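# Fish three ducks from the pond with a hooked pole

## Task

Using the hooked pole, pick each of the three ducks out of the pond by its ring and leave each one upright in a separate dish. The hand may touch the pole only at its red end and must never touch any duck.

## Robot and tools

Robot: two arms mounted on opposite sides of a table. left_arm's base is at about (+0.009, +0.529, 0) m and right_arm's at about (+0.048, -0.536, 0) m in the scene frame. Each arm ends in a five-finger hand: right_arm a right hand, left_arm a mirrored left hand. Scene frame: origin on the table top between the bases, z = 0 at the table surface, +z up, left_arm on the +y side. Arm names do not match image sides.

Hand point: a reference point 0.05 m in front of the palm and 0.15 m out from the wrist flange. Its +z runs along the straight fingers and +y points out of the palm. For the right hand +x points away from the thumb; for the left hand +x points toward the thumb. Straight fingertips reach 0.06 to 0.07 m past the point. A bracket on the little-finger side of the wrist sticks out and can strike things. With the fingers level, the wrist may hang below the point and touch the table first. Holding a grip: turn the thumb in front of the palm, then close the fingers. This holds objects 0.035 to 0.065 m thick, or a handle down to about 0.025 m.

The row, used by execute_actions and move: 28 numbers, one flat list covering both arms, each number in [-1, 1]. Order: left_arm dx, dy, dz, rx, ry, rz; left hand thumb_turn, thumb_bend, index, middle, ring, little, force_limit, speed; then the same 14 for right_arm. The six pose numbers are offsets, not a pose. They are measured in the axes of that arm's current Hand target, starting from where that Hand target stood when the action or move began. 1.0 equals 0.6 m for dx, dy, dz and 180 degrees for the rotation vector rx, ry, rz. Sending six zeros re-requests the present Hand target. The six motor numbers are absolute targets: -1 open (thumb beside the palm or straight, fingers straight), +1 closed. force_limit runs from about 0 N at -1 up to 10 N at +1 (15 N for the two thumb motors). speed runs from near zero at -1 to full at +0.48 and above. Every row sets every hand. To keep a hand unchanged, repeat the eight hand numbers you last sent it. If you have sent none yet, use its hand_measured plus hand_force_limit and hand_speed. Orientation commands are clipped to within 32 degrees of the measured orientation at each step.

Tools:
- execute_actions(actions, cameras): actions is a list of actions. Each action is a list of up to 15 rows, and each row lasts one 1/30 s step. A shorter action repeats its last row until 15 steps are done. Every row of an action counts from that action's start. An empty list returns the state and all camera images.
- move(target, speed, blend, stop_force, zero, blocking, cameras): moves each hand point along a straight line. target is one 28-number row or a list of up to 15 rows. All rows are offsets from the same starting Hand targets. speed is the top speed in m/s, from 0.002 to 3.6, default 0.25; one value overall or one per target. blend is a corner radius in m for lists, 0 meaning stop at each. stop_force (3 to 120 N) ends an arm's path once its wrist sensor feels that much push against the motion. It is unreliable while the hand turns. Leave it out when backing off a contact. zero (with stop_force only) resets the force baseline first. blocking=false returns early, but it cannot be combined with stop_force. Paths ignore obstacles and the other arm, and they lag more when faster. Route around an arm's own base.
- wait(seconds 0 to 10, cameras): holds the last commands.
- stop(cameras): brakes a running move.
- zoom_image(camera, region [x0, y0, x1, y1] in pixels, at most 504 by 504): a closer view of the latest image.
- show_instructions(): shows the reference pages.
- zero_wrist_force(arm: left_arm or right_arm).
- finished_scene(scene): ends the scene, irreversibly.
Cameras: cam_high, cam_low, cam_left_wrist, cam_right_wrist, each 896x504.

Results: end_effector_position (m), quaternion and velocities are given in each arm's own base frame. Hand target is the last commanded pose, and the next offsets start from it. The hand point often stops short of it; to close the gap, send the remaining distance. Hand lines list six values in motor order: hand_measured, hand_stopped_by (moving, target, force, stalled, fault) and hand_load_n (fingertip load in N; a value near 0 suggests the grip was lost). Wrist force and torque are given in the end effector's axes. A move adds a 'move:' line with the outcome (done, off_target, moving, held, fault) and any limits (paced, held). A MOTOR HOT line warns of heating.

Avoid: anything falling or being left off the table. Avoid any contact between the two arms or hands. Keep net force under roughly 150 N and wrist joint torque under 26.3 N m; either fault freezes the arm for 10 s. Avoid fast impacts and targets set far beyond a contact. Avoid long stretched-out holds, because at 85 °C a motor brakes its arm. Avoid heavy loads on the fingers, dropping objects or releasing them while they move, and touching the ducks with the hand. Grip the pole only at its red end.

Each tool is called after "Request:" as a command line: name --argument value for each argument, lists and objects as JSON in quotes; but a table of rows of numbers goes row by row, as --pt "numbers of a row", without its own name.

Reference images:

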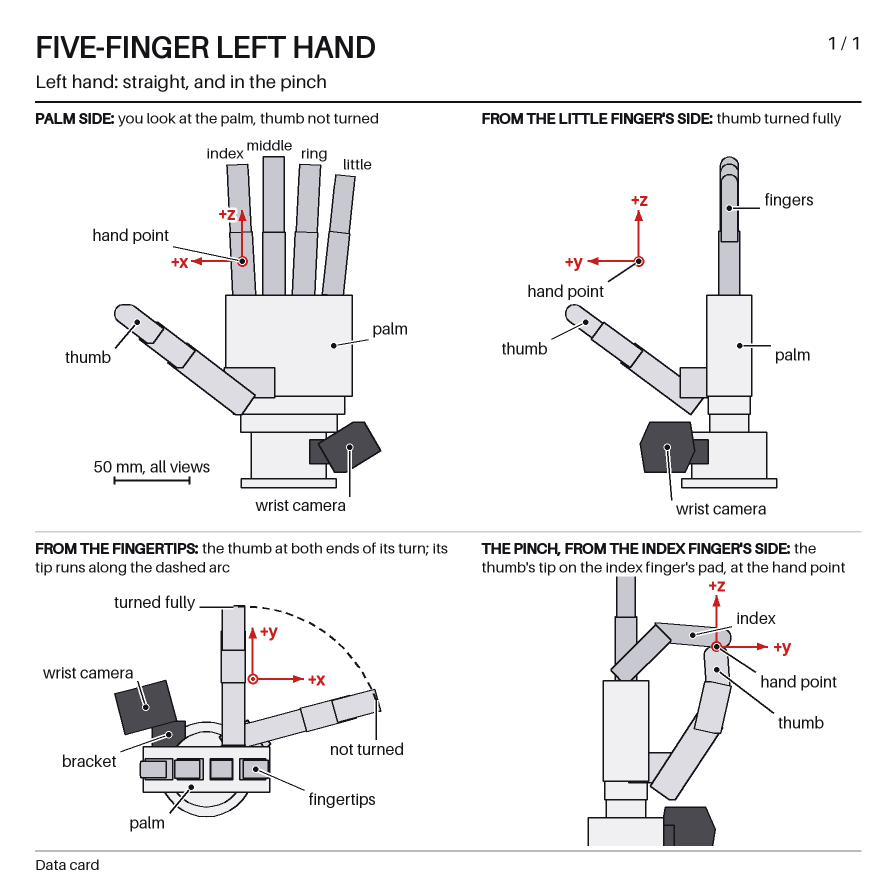

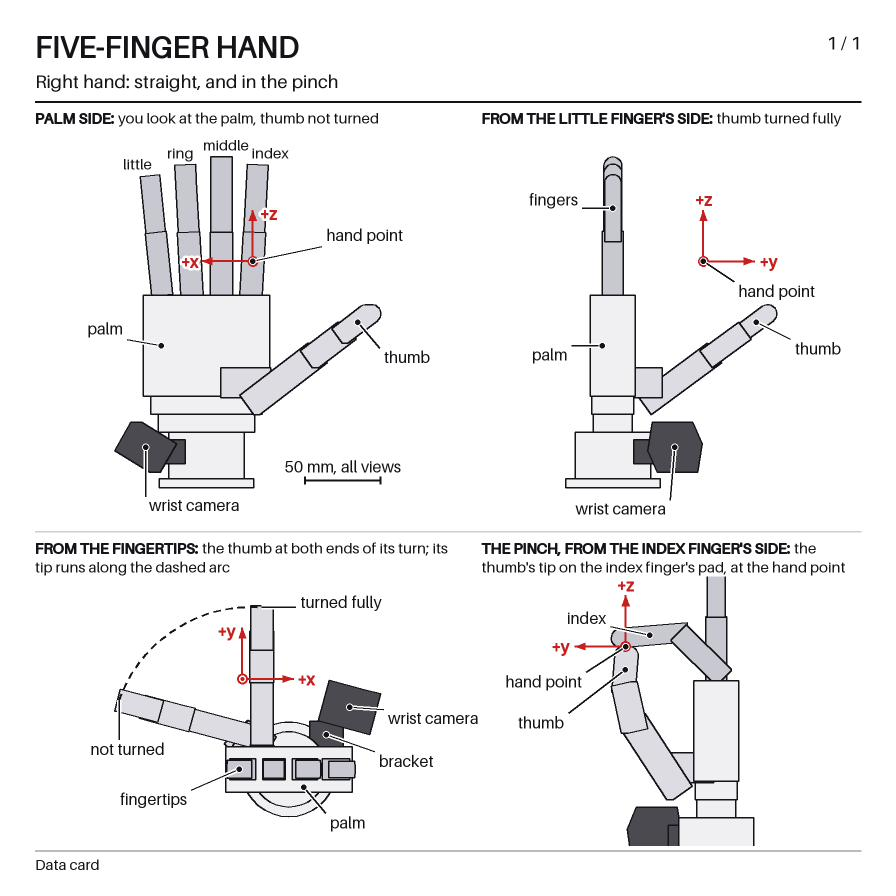

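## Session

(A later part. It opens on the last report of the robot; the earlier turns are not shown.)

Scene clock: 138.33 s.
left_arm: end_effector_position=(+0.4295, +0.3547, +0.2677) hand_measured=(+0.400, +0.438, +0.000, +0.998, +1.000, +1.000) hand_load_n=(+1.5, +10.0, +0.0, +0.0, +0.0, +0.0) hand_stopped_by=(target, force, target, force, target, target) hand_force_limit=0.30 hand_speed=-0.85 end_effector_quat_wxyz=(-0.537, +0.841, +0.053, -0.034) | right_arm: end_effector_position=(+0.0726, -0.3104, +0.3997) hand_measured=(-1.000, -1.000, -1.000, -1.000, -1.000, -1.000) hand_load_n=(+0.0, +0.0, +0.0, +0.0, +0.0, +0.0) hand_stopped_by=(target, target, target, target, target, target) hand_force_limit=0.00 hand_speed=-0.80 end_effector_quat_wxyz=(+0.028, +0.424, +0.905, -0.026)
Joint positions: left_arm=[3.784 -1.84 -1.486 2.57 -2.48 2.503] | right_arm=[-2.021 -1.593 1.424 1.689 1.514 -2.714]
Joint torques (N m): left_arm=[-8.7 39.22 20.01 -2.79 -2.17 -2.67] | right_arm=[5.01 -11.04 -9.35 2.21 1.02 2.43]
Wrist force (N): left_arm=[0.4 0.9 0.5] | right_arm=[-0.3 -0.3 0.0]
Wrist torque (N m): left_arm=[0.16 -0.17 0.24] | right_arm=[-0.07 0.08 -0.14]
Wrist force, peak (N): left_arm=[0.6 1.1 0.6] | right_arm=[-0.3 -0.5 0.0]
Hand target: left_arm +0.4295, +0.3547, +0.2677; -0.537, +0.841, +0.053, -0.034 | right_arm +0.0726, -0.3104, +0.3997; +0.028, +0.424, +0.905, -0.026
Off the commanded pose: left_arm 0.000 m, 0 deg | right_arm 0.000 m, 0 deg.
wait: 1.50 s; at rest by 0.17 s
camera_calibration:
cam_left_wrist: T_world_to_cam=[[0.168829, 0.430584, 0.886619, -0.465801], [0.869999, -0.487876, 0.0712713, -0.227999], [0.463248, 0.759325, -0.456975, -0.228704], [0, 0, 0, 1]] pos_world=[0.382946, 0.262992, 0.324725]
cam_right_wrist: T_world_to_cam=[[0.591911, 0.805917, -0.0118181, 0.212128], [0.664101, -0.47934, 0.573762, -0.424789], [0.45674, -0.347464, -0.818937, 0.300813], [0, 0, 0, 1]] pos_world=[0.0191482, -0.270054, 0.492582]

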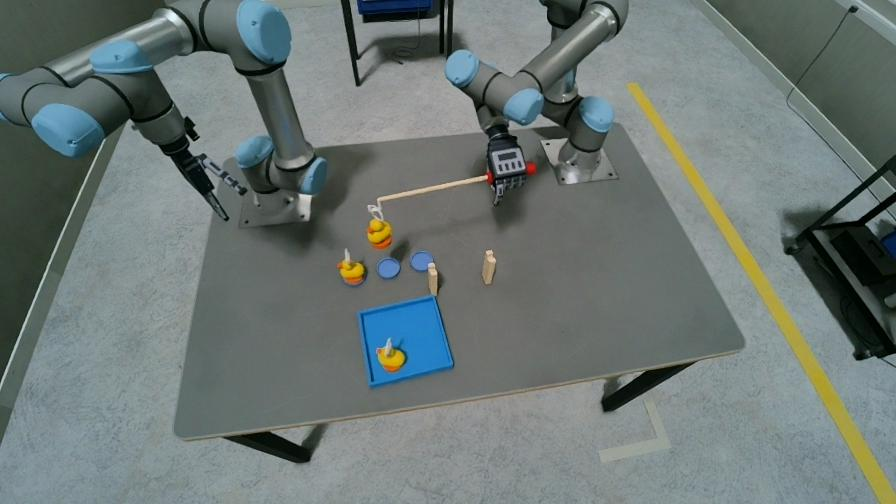

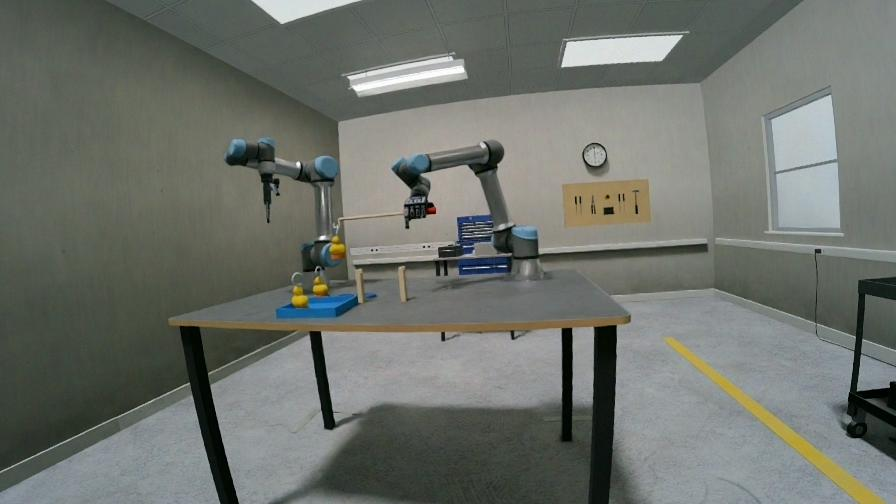

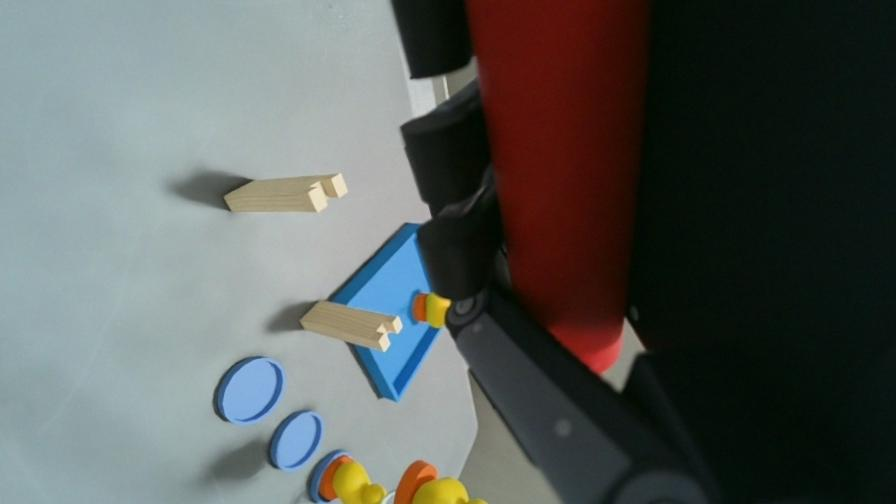

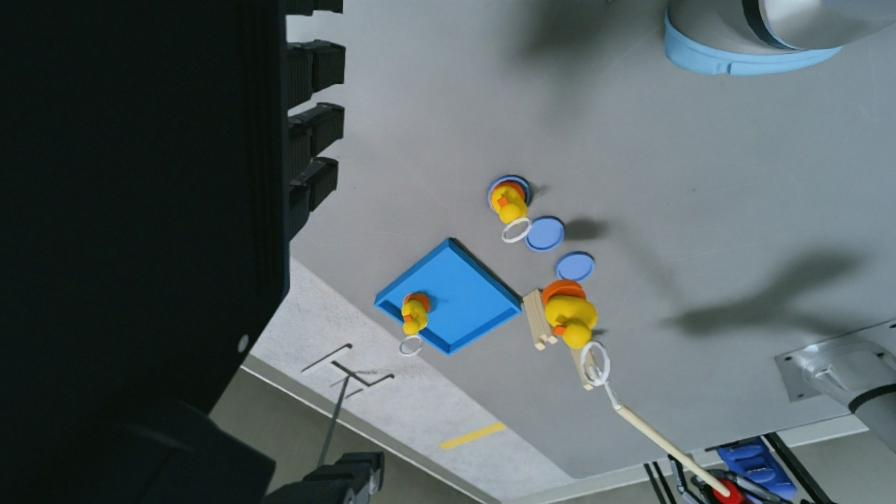

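Request:
move --target '[-0.0038, 0.1998, 0.0747, 0, 0, 0, 0.4, 0.95, 0.0, 1, 1, 1, 0.3, -0.85, 0, 0, 0, 0, 0, 0, -1, -1, -1, -1, -1, -1, 0, -0.8]' --speed 0.08

Request:
wait --seconds 2 --cameras '["cam_right_wrist", "cam_high", "cam_low", "cam_left_wrist"]'

Request:
zoom_image --camera "cam_high" --region '[360, 225, 420, 290]'

Request:
zoom_image --camera "cam_right_wrist" --region '[510, 200, 600, 320]'

Scene clock: 141.53 s.
left_arm: end_effector_position=(+0.4283, +0.3445, +0.1400) hand_measured=(+0.400, +0.438, +0.000, +0.998, +1.000, +1.000) hand_load_n=(+2.0, +10.5, +0.0, +0.0, +0.0, +0.0) hand_stopped_by=(target, force, target, force, target, target) hand_force_limit=0.30 hand_speed=-0.85 end_effector_quat_wxyz=(-0.537, +0.841, +0.053, -0.034) | right_arm: end_effector_position=(+0.0726, -0.3104, +0.3997) hand_measured=(-1.000, -1.000, -1.000, -1.000, -1.000, -1.000) hand_load_n=(+0.0, +0.0, +0.0, +0.0, +0.0, +0.0) hand_stopped_by=(target, target, target, target, target, target) hand_force_limit=0.00 hand_speed=-0.80 end_effector_quat_wxyz=(+0.028, +0.424, +0.905, -0.026)
Joint positions: left_arm=[3.766 -1.934 -1.708 2.871 -2.492 2.483] | right_arm=[-2.021 -1.593 1.424 1.689 1.514 -2.714]
Joint torques (N m): left_arm=[3.66 38.25 20.9 -1.85 -0.21 2.66] | right_arm=[4.51 -11.72 -9.51 2.19 0.9 2.41]
Wrist force (N): left_arm=[0.3 0.9 0.5] | right_arm=[-0.4 0.0 -0.1]
Wrist torque (N m): left_arm=[0.17 -0.17 0.34] | right_arm=[-0.02 0.10 -0.14]
Wrist force, peak (N): left_arm=[0.2 1.9 0.8] | right_arm=[-0.4 -0.5 0.0]
Hand target: left_arm +0.4283, +0.3446, +0.1401; -0.537, +0.841, +0.053, -0.034 | right_arm +0.0726, -0.3104, +0.3997; +0.028, +0.424, +0.905, -0.026
Off the commanded pose: left_arm 0.000 m, 0 deg | right_arm 0.000 m, 0 deg.
move: done

Scene clock: 143.53 s.
left_arm: end_effector_position=(+0.4283, +0.3446, +0.1401) hand_measured=(+0.400, +0.438, +0.000, +0.998, +1.000, +1.000) hand_load_n=(+2.0, +10.5, +0.0, +0.0, +0.0, +0.0) hand_stopped_by=(target, force, target, force, target, target) hand_force_limit=0.30 hand_speed=-0.85 end_effector_quat_wxyz=(-0.537, +0.841, +0.053, -0.034) | right_arm: end_effector_position=(+0.0726, -0.3104, +0.3997) hand_measured=(-1.000, -1.000, -1.000, -1.000, -1.000, -1.000) hand_load_n=(+0.0, +0.0, +0.0, +0.0, +0.0, +0.0) hand_stopped_by=(target, target, target, target, target, target) hand_force_limit=0.00 hand_speed=-0.80 end_effector_quat_wxyz=(+0.028, +0.424, +0.905, -0.026)
Joint positions: left_arm=[3.766 -1.934 -1.708 2.871 -2.492 2.483] | right_arm=[-2.021 -1.593 1.424 1.689 1.514 -2.714]
Joint torques (N m): left_arm=[8.25 39.87 16.31 1.52 0.5 2.67] | right_arm=[4.79 -11.03 -9.53 2.17 0.93 2.44]
Wrist force (N): left_arm=[0.3 0.8 0.5] | right_arm=[-0.4 -0.2 -0.1]
Wrist torque (N m): left_arm=[0.15 -0.15 0.30] | right_arm=[-0.06 0.09 -0.15]
Wrist force, peak (N): left_arm=[0.4 1.0 0.8] | right_arm=[-0.5 -0.3 0.0]
Hand target: left_arm +0.4283, +0.3446, +0.1401; -0.537, +0.841, +0.053, -0.034 | right_arm +0.0726, -0.3104, +0.3997; +0.028, +0.424, +0.905, -0.026
Off the commanded pose: left_arm 0.000 m, 0 deg | right_arm 0.000 m, 0 deg.
wait: 2.00 s; at rest by 0.17 s
camera_calibration:
cam_left_wrist: T_world_to_cam=[[0.168868, 0.430563, 0.886622, -0.348126], [0.869991, -0.487895, 0.0712326, -0.222773], [0.463249, 0.759325, -0.456976, -0.278789], [0, 0, 0, 1]] pos_world=[0.381746, 0.252892, 0.197125]
cam_right_wrist: T_world_to_cam=[[0.591911, 0.805917, -0.0118181, 0.212128], [0.664101, -0.47934, 0.573762, -0.424789], [0.45674, -0.347464, -0.818937, 0.300813], [0, 0, 0, 1]] pos_world=[0.0191482, -0.270054, 0.492582]

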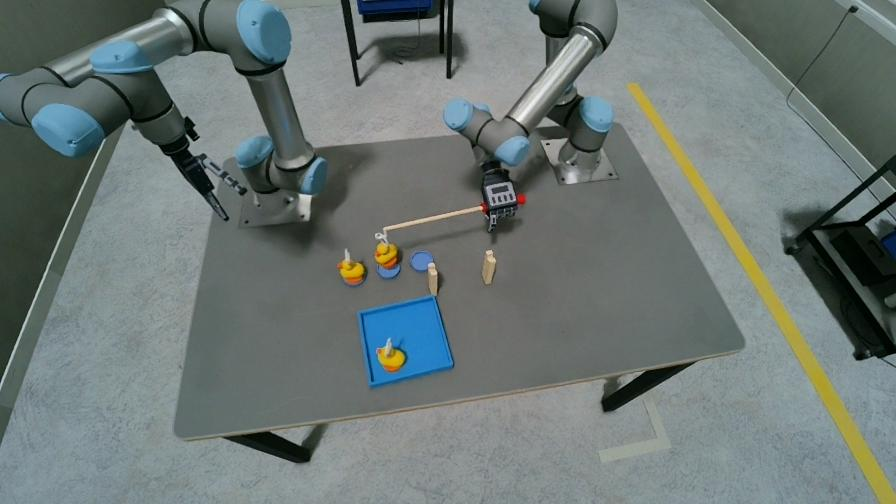

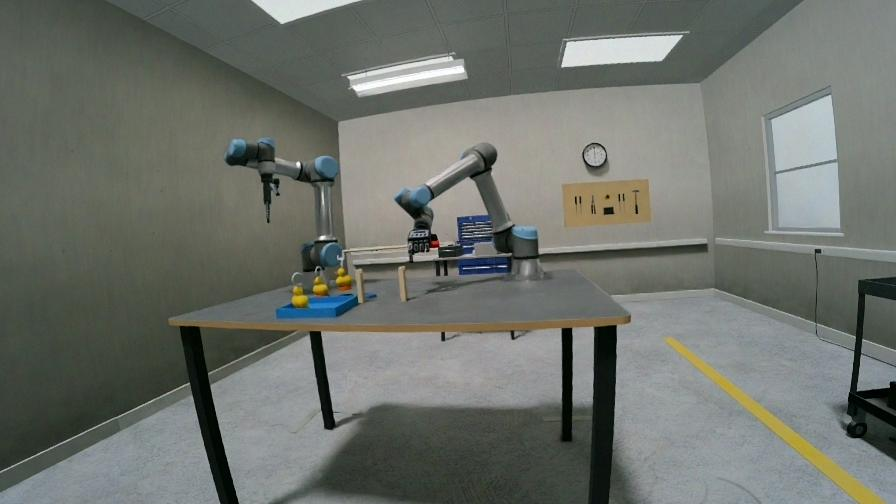

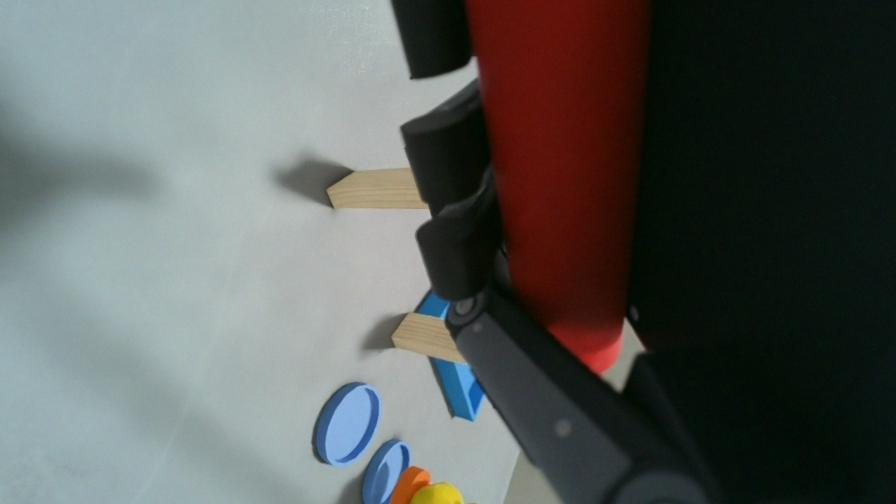

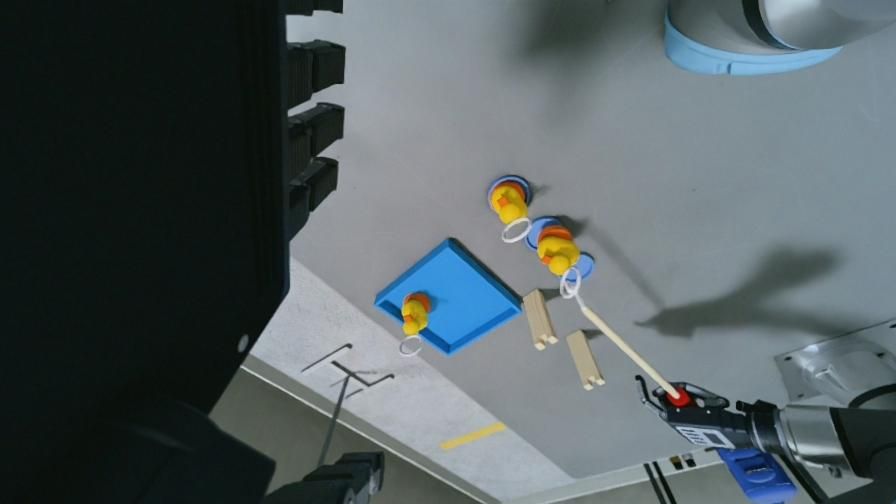

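Scaled by 7.754.

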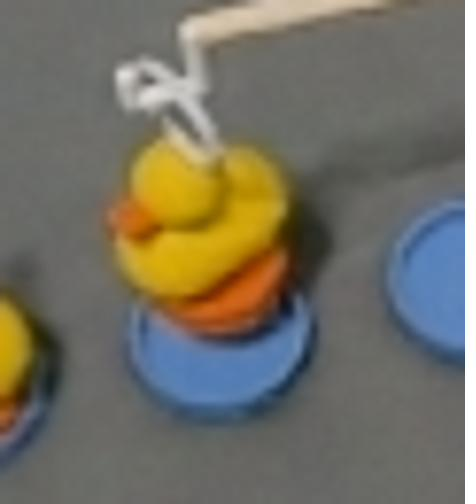

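Scaled by 4.200.

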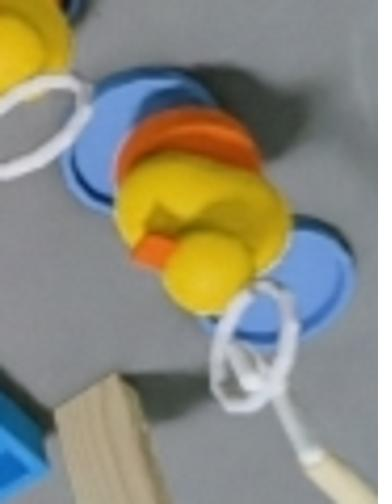

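Request:
wait --seconds 1.0 --cameras '["cam_right_wrist", "cam_high"]'

Request:
zoom_image --camera "cam_high" --region '[360, 225, 420, 290]'

Request:
zoom_image --camera "cam_right_wrist" --region '[510, 200, 600, 320]'

Scene clock: 145.20 s.
left_arm: end_effector_position=(+0.4283, +0.3446, +0.1401) hand_measured=(+0.400, +0.438, +0.000, +0.998, +1.000, +1.000) hand_load_n=(+2.0, +10.5, +0.0, +0.0, +0.0, +0.0) hand_stopped_by=(target, force, target, force, target, target) hand_force_limit=0.30 hand_speed=-0.85 end_effector_quat_wxyz=(-0.537, +0.841, +0.053, -0.034) | right_arm: end_effector_position=(+0.0726, -0.3104, +0.3997) hand_measured=(-1.000, -1.000, -1.000, -1.000, -1.000, -1.000) hand_load_n=(+0.0, +0.0, +0.0, +0.0, +0.0, +0.0) hand_stopped_by=(target, target, target, target, target, target) hand_force_limit=0.00 hand_speed=-0.80 end_effector_quat_wxyz=(+0.028, +0.424, +0.905, -0.026)
Joint positions: left_arm=[3.766 -1.934 -1.708 2.871 -2.492 2.483] | right_arm=[-2.021 -1.593 1.424 1.689 1.514 -2.714]
Joint torques (N m): left_arm=[8.55 39.94 15.17 1.54 0.45 2.6] | right_arm=[5 -10.68 -9.53 2.21 0.9 2.31]
Wrist force (N): left_arm=[0.4 1.0 0.5] | right_arm=[-0.1 -0.2 -0.1]
Wrist torque (N m): left_arm=[0.18 -0.16 0.31] | right_arm=[-0.04 0.06 -0.13]
Wrist force, peak (N): left_arm=[0.5 1.1 0.6] | right_arm=[-0.4 -0.2 -0.2]
Hand target: left_arm +0.4283, +0.3446, +0.1401; -0.537, +0.841, +0.053, -0.034 | right_arm +0.0726, -0.3104, +0.3997; +0.028, +0.424, +0.905, -0.026
Off the commanded pose: left_arm 0.000 m, 0 deg | right_arm 0.000 m, 0 deg.
wait: 1.00 s; at rest from the start
camera_calibration:
cam_right_wrist: T_world_to_cam=[[0.591911, 0.805917, -0.0118181, 0.212128], [0.664101, -0.47934, 0.573762, -0.424789], [0.45674, -0.347464, -0.818937, 0.300813], [0, 0, 0, 1]] pos_world=[0.0191482, -0.270054, 0.492582]
Images, in order (width x height): cam_high 896x504, cam_right_wrist 896x504.

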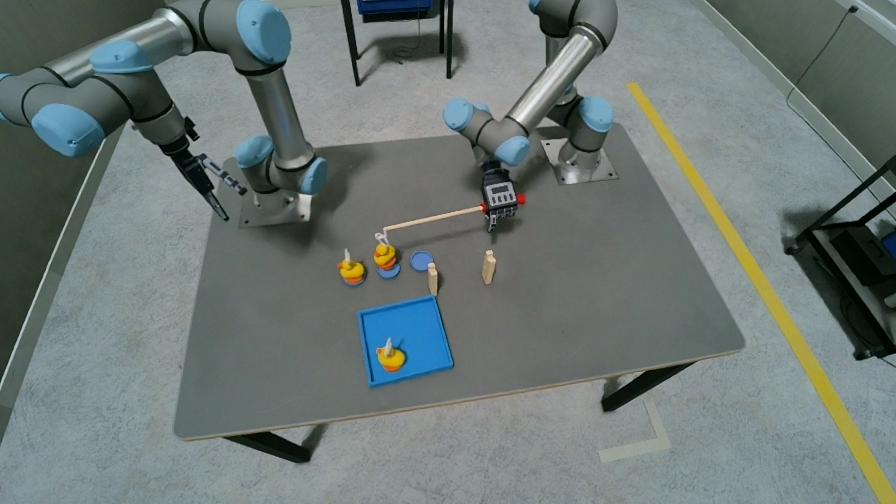

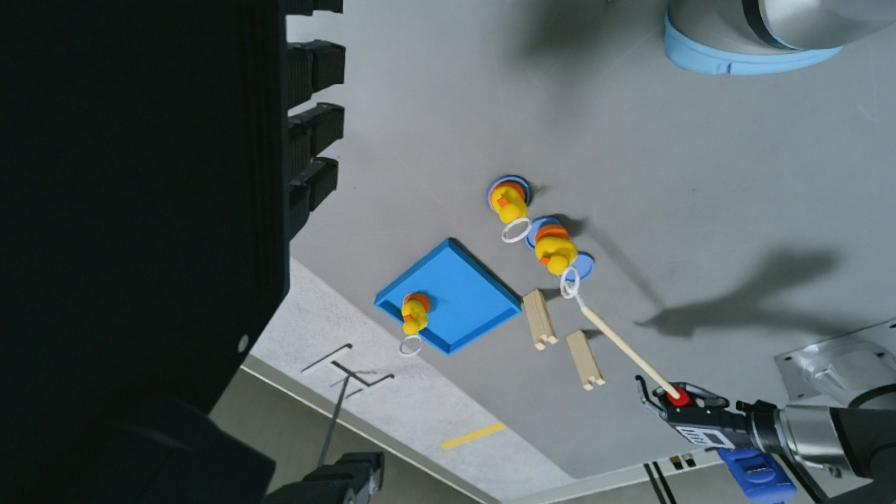

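Scaled by 7.754.

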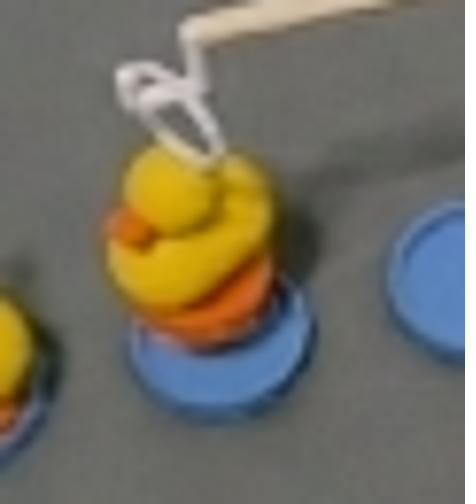

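Scaled by 4.200.

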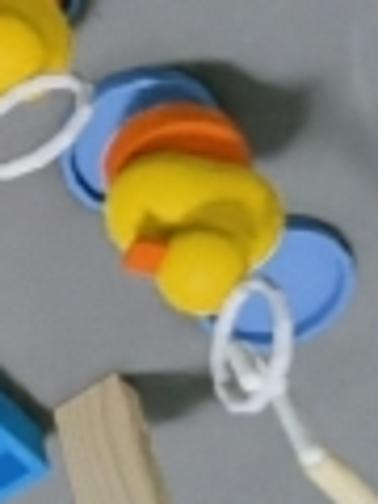

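Request:
move --target '[-0.0002, -0.005, 0.0107, 0, 0, 0, 0.4, 0.95, 0.0, 1, 1, 1, 0.3, -0.85, 0, 0, 0, 0, 0, 0, -1, -1, -1, -1, -1, -1, 0, -0.8]' --speed 0.02

Request:
wait --seconds 2 --cameras '["cam_high", "cam_right_wrist"]'

Scene clock: 148.53 s.
left_arm: end_effector_position=(+0.4273, +0.3517, +0.1401) hand_measured=(+0.400, +0.438, +0.000, +0.998, +1.000, +1.000) hand_load_n=(+2.0, +10.5, +0.0, +0.0, +0.0, +0.0) hand_stopped_by=(target, force, target, force, target, target) hand_force_limit=0.30 hand_speed=-0.85 end_effector_quat_wxyz=(-0.537, +0.841, +0.053, -0.034) | right_arm: end_effector_position=(+0.0726, -0.3104, +0.3997) hand_measured=(-1.000, -1.000, -1.000, -1.000, -1.000, -1.000) hand_load_n=(+0.5, +0.0, +0.0, +0.0, +0.0, +0.0) hand_stopped_by=(target, target, target, target, target, target) hand_force_limit=0.00 hand_speed=-0.80 end_effector_quat_wxyz=(+0.028, +0.424, +0.905, -0.026)
Joint positions: left_arm=[3.781 -1.934 -1.705 2.881 -2.482 2.5] | right_arm=[-2.021 -1.593 1.424 1.689 1.514 -2.714]
Joint torques (N m): left_arm=[-9.19 40.58 18.07 -1.02 -1.67 -1.78] | right_arm=[4.67 -11.44 -9.62 2.09 0.83 2.38]
Wrist force (N): left_arm=[0.2 0.9 0.3] | right_arm=[-0.3 -0.1 -0.2]
Wrist torque (N m): left_arm=[0.19 -0.16 0.18] | right_arm=[-0.03 0.08 -0.13]
Wrist force, peak (N): left_arm=[0.7 1.1 0.6] | right_arm=[-0.4 -0.3 -0.2]
Hand target: left_arm +0.4273, +0.3516, +0.1401; -0.537, +0.841, +0.053, -0.034 | right_arm +0.0726, -0.3104, +0.3997; +0.028, +0.424, +0.905, -0.026
Off the commanded pose: left_arm 0.000 m, 0 deg | right_arm 0.000 m, 0 deg.
move: done

Scene clock: 150.53 s.
left_arm: end_effector_position=(+0.4273, +0.3516, +0.1401) hand_measured=(+0.400, +0.438, +0.000, +0.998, +1.000, +1.000) hand_load_n=(+2.0, +10.5, +0.0, +0.0, +0.5, +0.0) hand_stopped_by=(target, force, target, force, target, target) hand_force_limit=0.30 hand_speed=-0.85 end_effector_quat_wxyz=(-0.537, +0.841, +0.053, -0.034) | right_arm: end_effector_position=(+0.0726, -0.3104, +0.3997) hand_measured=(-1.000, -1.000, -1.000, -1.000, -1.000, -1.000) hand_load_n=(+0.0, +0.0, +0.0, +0.0, +0.0, +0.0) hand_stopped_by=(target, target, target, target, target, target) hand_force_limit=0.00 hand_speed=-0.80 end_effector_quat_wxyz=(+0.028, +0.424, +0.905, -0.026)
Joint positions: left_arm=[3.781 -1.934 -1.706 2.881 -2.482 2.5] | right_arm=[-2.021 -1.593 1.424 1.689 1.514 -2.714]
Joint torques (N m): left_arm=[-10.11 39.63 13.41 -2.82 -2.26 -2.58] | right_arm=[4.73 -11.2 -10.15 2.07 0.78 2.34]
Wrist force (N): left_arm=[0.5 1.0 0.3] | right_arm=[-0.1 -0.2 0.0]
Wrist torque (N m): left_arm=[0.20 -0.20 0.29] | right_arm=[-0.05 0.05 -0.13]
Wrist force, peak (N): left_arm=[0.5 1.2 0.5] | right_arm=[-0.4 -0.4 0.0]
Hand target: left_arm +0.4273, +0.3516, +0.1401; -0.537, +0.841, +0.053, -0.034 | right_arm +0.0726, -0.3104, +0.3997; +0.028, +0.424, +0.905, -0.026
Off the commanded pose: left_arm 0.000 m, 0 deg | right_arm 0.000 m, 0 deg.
wait: 2.00 s; at rest by 0.17 s
camera_calibration:
cam_right_wrist: T_world_to_cam=[[0.591911, 0.805917, -0.0118181, 0.212128], [0.664101, -0.47934, 0.573762, -0.424789], [0.45674, -0.347464, -0.818937, 0.300813], [0, 0, 0, 1]] pos_world=[0.0191482, -0.270054, 0.492582]
Images, in order (width x height): cam_high 896x504, cam_right_wrist 896x504.

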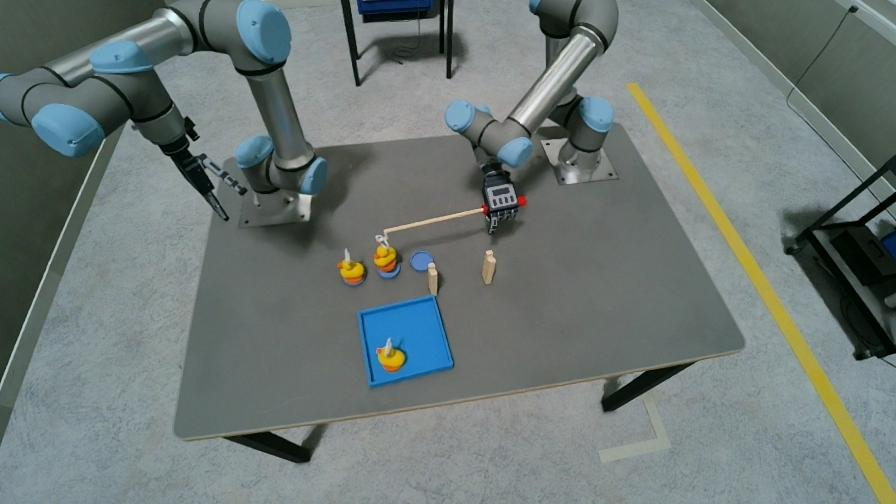

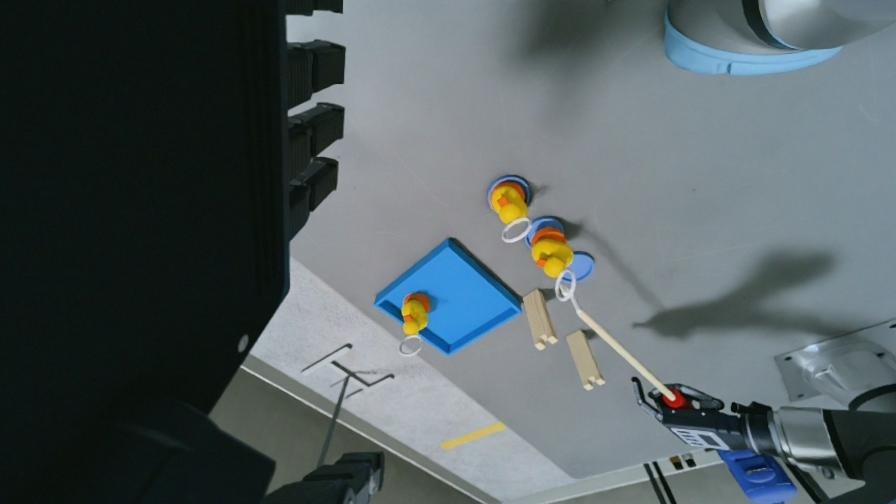

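Request:
zoom_image --camera "cam_high" --region '[320, 220, 460, 300]'

Request:
zoom_image --camera "cam_right_wrist" --region '[470, 160, 630, 320]'

Scaled by 3.600.

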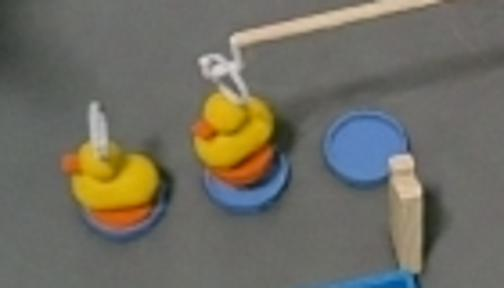

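Scaled by 3.150.

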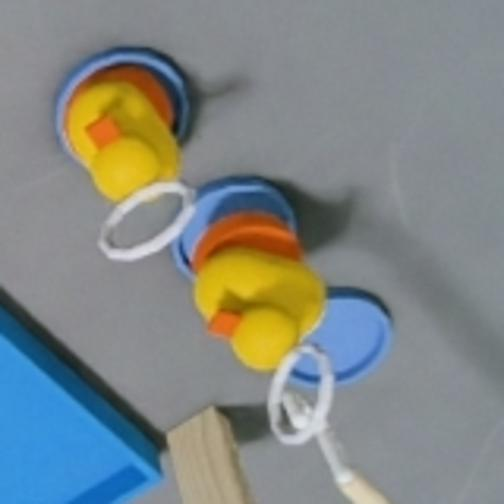

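Request:
wait --seconds 1 --cameras '["cam_high", "cam_right_wrist"]'

Request:
zoom_image --camera "cam_right_wrist" --region '[470, 160, 630, 320]'

Request:
zoom_image --camera "cam_high" --region '[320, 220, 460, 300]'

Scene clock: 152.30 s.
left_arm: end_effector_position=(+0.4273, +0.3516, +0.1401) hand_measured=(+0.400, +0.438, +0.000, +0.998, +1.000, +1.000) hand_load_n=(+2.0, +10.5, +0.0, +0.0, +0.0, +0.0) hand_stopped_by=(target, force, target, force, target, target) hand_force_limit=0.30 hand_speed=-0.85 end_effector_quat_wxyz=(-0.537, +0.841, +0.053, -0.034) | right_arm: end_effector_position=(+0.0726, -0.3104, +0.3997) hand_measured=(-1.000, -1.000, -1.000, -1.000, -1.000, -1.000) hand_load_n=(+0.0, -0.5, +0.0, +0.0, +0.0, +0.0) hand_stopped_by=(target, target, target, target, target, target) hand_force_limit=0.00 hand_speed=-0.80 end_effector_quat_wxyz=(+0.028, +0.424, +0.905, -0.026)
Joint positions: left_arm=[3.781 -1.934 -1.706 2.881 -2.482 2.5] | right_arm=[-2.021 -1.593 1.424 1.689 1.514 -2.714]
Joint torques (N m): left_arm=[-10.31 38.61 13.74 -2.58 -1.88 -2.52] | right_arm=[4.38 -10.97 -9.83 2.02 0.82 2.37]
Wrist force (N): left_arm=[0.5 1.0 0.6] | right_arm=[-0.3 -0.1 0.0]
Wrist torque (N m): left_arm=[0.18 -0.19 0.28] | right_arm=[-0.03 0.08 -0.13]
Wrist force, peak (N): left_arm=[0.6 1.0 0.7] | right_arm=[-0.4 -0.2 -0.1]
Hand target: left_arm +0.4273, +0.3516, +0.1401; -0.537, +0.841, +0.053, -0.034 | right_arm +0.0726, -0.3104, +0.3997; +0.028, +0.424, +0.905, -0.026
Off the commanded pose: left_arm 0.000 m, 0 deg | right_arm 0.000 m, 0 deg.
wait: 1.00 s; at rest from the start
camera_calibration:
cam_right_wrist: T_world_to_cam=[[0.591911, 0.805917, -0.0118181, 0.212128], [0.664101, -0.47934, 0.573762, -0.424789], [0.45674, -0.347464, -0.818937, 0.300813], [0, 0, 0, 1]] pos_world=[0.0191482, -0.270054, 0.492582]
Images, in order (width x height): cam_high 896x504, cam_right_wrist 896x504.

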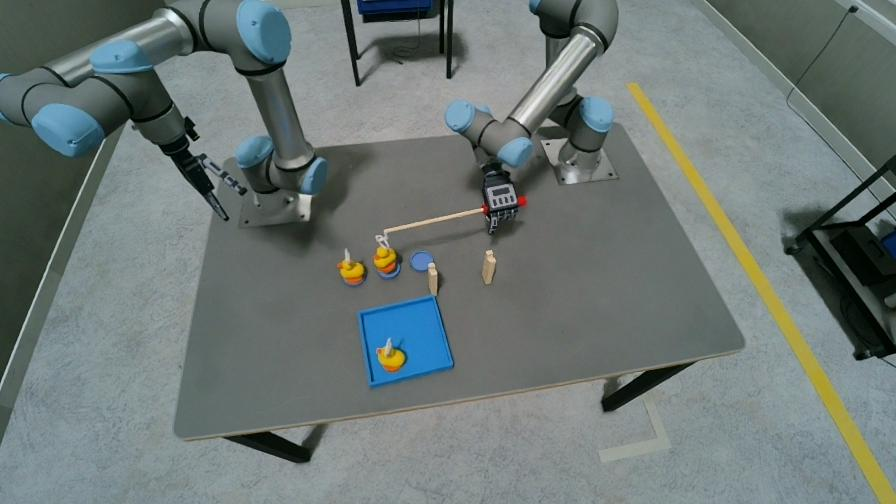

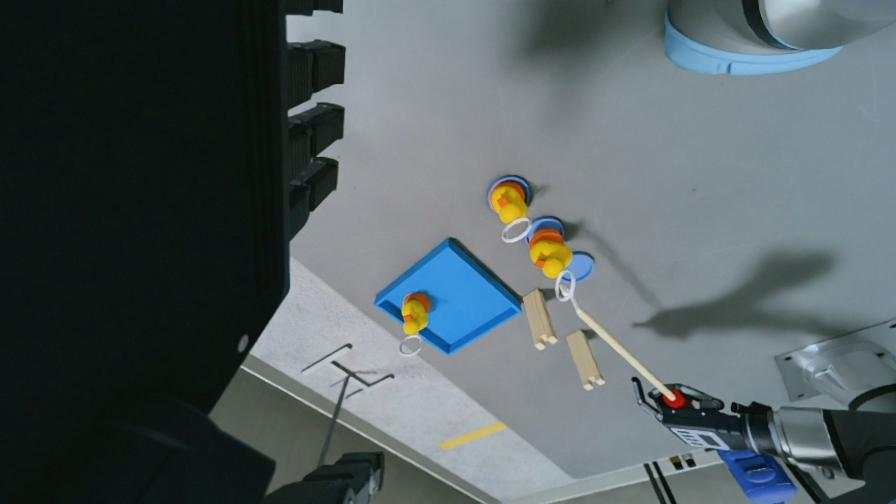

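Scaled by 3.150.

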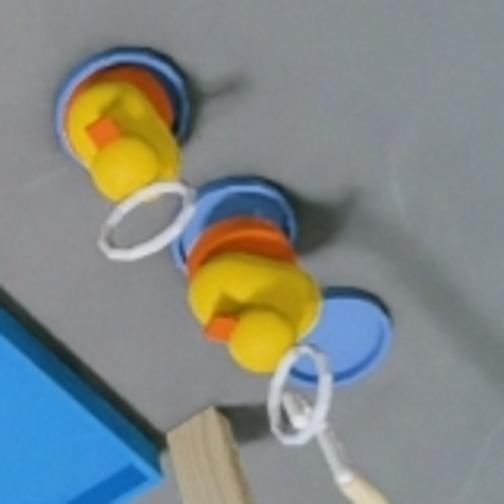

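Scaled by 3.600.

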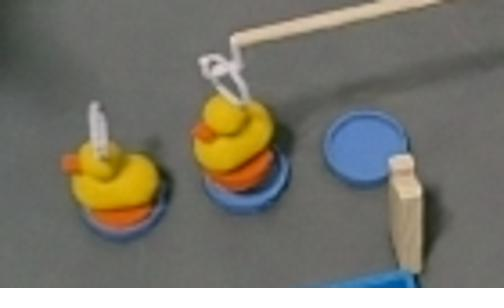

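Request:
move --target '[0, 0.0333, 0.0154, 0, 0, 0, 0.4, 0.95, 0.0, 1, 1, 1, 0.3, -0.85, 0, 0, 0, 0, 0, 0, -1, -1, -1, -1, -1, -1, 0, -0.8]' --speed 0.02

Request:
wait --seconds 1 --cameras '["cam_high", "cam_right_wrist"]'

Request:
zoom_image --camera "cam_right_wrist" --region '[470, 160, 630, 320]'

Request:
zoom_image --camera "cam_high" --region '[320, 220, 460, 300]'

Scene clock: 155.63 s.
left_arm: end_effector_position=(+0.4273, +0.3515, +0.1179) hand_measured=(+0.400, +0.438, +0.000, +0.998, +1.000, +1.000) hand_load_n=(+2.0, +10.5, +0.0, +0.0, +0.0, +0.0) hand_stopped_by=(target, force, target, force, target, target) hand_force_limit=0.30 hand_speed=-0.85 end_effector_quat_wxyz=(-0.537, +0.841, +0.053, -0.034) | right_arm: end_effector_position=(+0.0726, -0.3104, +0.3997) hand_measured=(-1.000, -1.000, -1.000, -1.000, -1.000, -1.000) hand_load_n=(+0.0, +0.0, +0.0, +0.0, +0.0, +0.0) hand_stopped_by=(target, target, target, target, target, target) hand_force_limit=0.00 hand_speed=-0.80 end_effector_quat_wxyz=(+0.028, +0.424, +0.905, -0.026)
Joint positions: left_arm=[3.781 -1.96 -1.732 2.934 -2.482 2.5] | right_arm=[-2.021 -1.593 1.424 1.689 1.514 -2.714]
Joint torques (N m): left_arm=[-9.56 39.94 20.41 -2.85 -2.19 -2.02] | right_arm=[4.23 -10.95 -9.7 1.94 0.77 2.32]
Wrist force (N): left_arm=[0.3 1.0 0.4] | right_arm=[0.0 -0.1 -0.1]
Wrist torque (N m): left_arm=[0.19 -0.17 0.29] | right_arm=[-0.04 0.05 -0.12]
Wrist force, peak (N): left_arm=[0.3 1.3 0.6] | right_arm=[-0.3 -0.4 -0.3]
Hand target: left_arm +0.4273, +0.3515, +0.1181; -0.537, +0.841, +0.053, -0.034 | right_arm +0.0726, -0.3104, +0.3997; +0.028, +0.424, +0.905, -0.026
Off the commanded pose: left_arm 0.000 m, 0 deg | right_arm 0.000 m, 0 deg.
move: done

Scene clock: 156.63 s.
left_arm: end_effector_position=(+0.4273, +0.3515, +0.1181) hand_measured=(+0.400, +0.438, +0.000, +0.998, +1.000, +1.000) hand_load_n=(+2.0, +10.5, +0.0, +0.0, +0.0, +0.0) hand_stopped_by=(target, force, target, force, target, target) hand_force_limit=0.30 hand_speed=-0.85 end_effector_quat_wxyz=(-0.537, +0.841, +0.053, -0.034) | right_arm: end_effector_position=(+0.0726, -0.3104, +0.3997) hand_measured=(-1.000, -1.000, -1.000, -1.000, -1.000, -1.000) hand_load_n=(+0.0, +0.0, +0.0, +0.0, +0.0, +0.0) hand_stopped_by=(target, target, target, target, target, target) hand_force_limit=0.00 hand_speed=-0.80 end_effector_quat_wxyz=(+0.028, +0.424, +0.905, -0.026)
Joint positions: left_arm=[3.781 -1.96 -1.732 2.934 -2.482 2.5] | right_arm=[-2.021 -1.593 1.424 1.689 1.514 -2.714]
Joint torques (N m): left_arm=[-8.55 41.04 22.94 -2.85 -1.76 1.35] | right_arm=[4.18 -10.85 -9.89 1.94 0.78 2.31]
Wrist force (N): left_arm=[0.4 1.0 0.5] | right_arm=[-0.4 -0.2 0.2]
Wrist torque (N m): left_arm=[0.17 -0.17 0.31] | right_arm=[-0.06 0.08 -0.15]
Wrist force, peak (N): left_arm=[0.5 1.2 0.7] | right_arm=[-0.4 -0.4 0.0]
Hand target: left_arm +0.4273, +0.3515, +0.1181; -0.537, +0.841, +0.053, -0.034 | right_arm +0.0726, -0.3104, +0.3997; +0.028, +0.424, +0.905, -0.026
Off the commanded pose: left_arm 0.000 m, 0 deg | right_arm 0.000 m, 0 deg.
wait: 1.00 s; at rest by 0.17 s
camera_calibration:
cam_right_wrist: T_world_to_cam=[[0.591911, 0.805917, -0.0118181, 0.212128], [0.664101, -0.47934, 0.573762, -0.424789], [0.45674, -0.347464, -0.818937, 0.300813], [0, 0, 0, 1]] pos_world=[0.0191482, -0.270054, 0.492582]
Images, in order (width x height): cam_high 896x504, cam_right_wrist 896x504.

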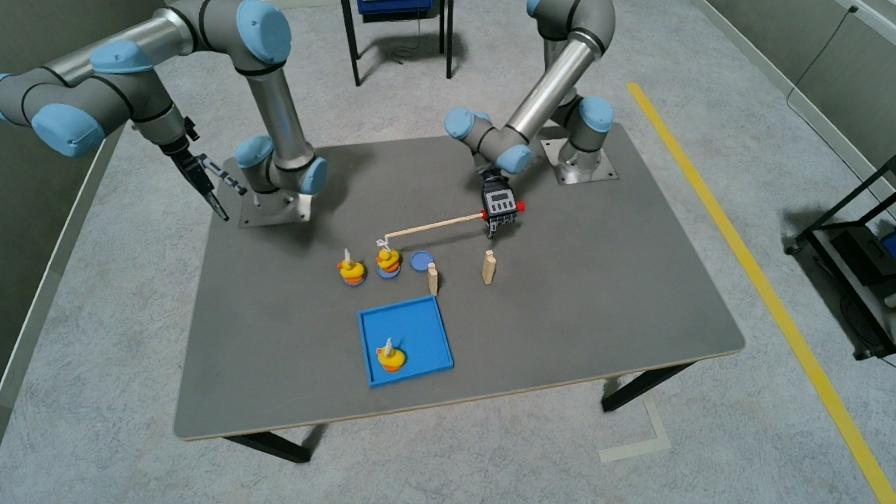

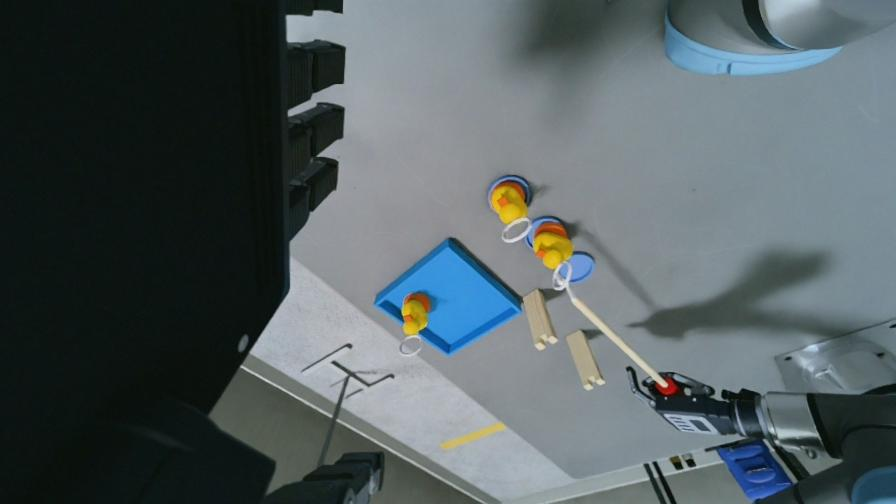

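Scaled by 3.150.

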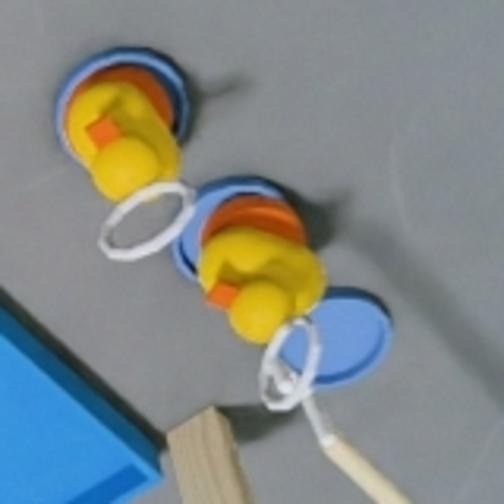

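Scaled by 3.600.

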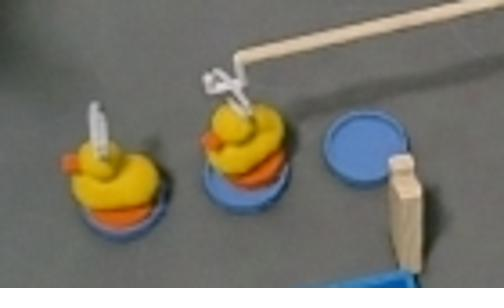

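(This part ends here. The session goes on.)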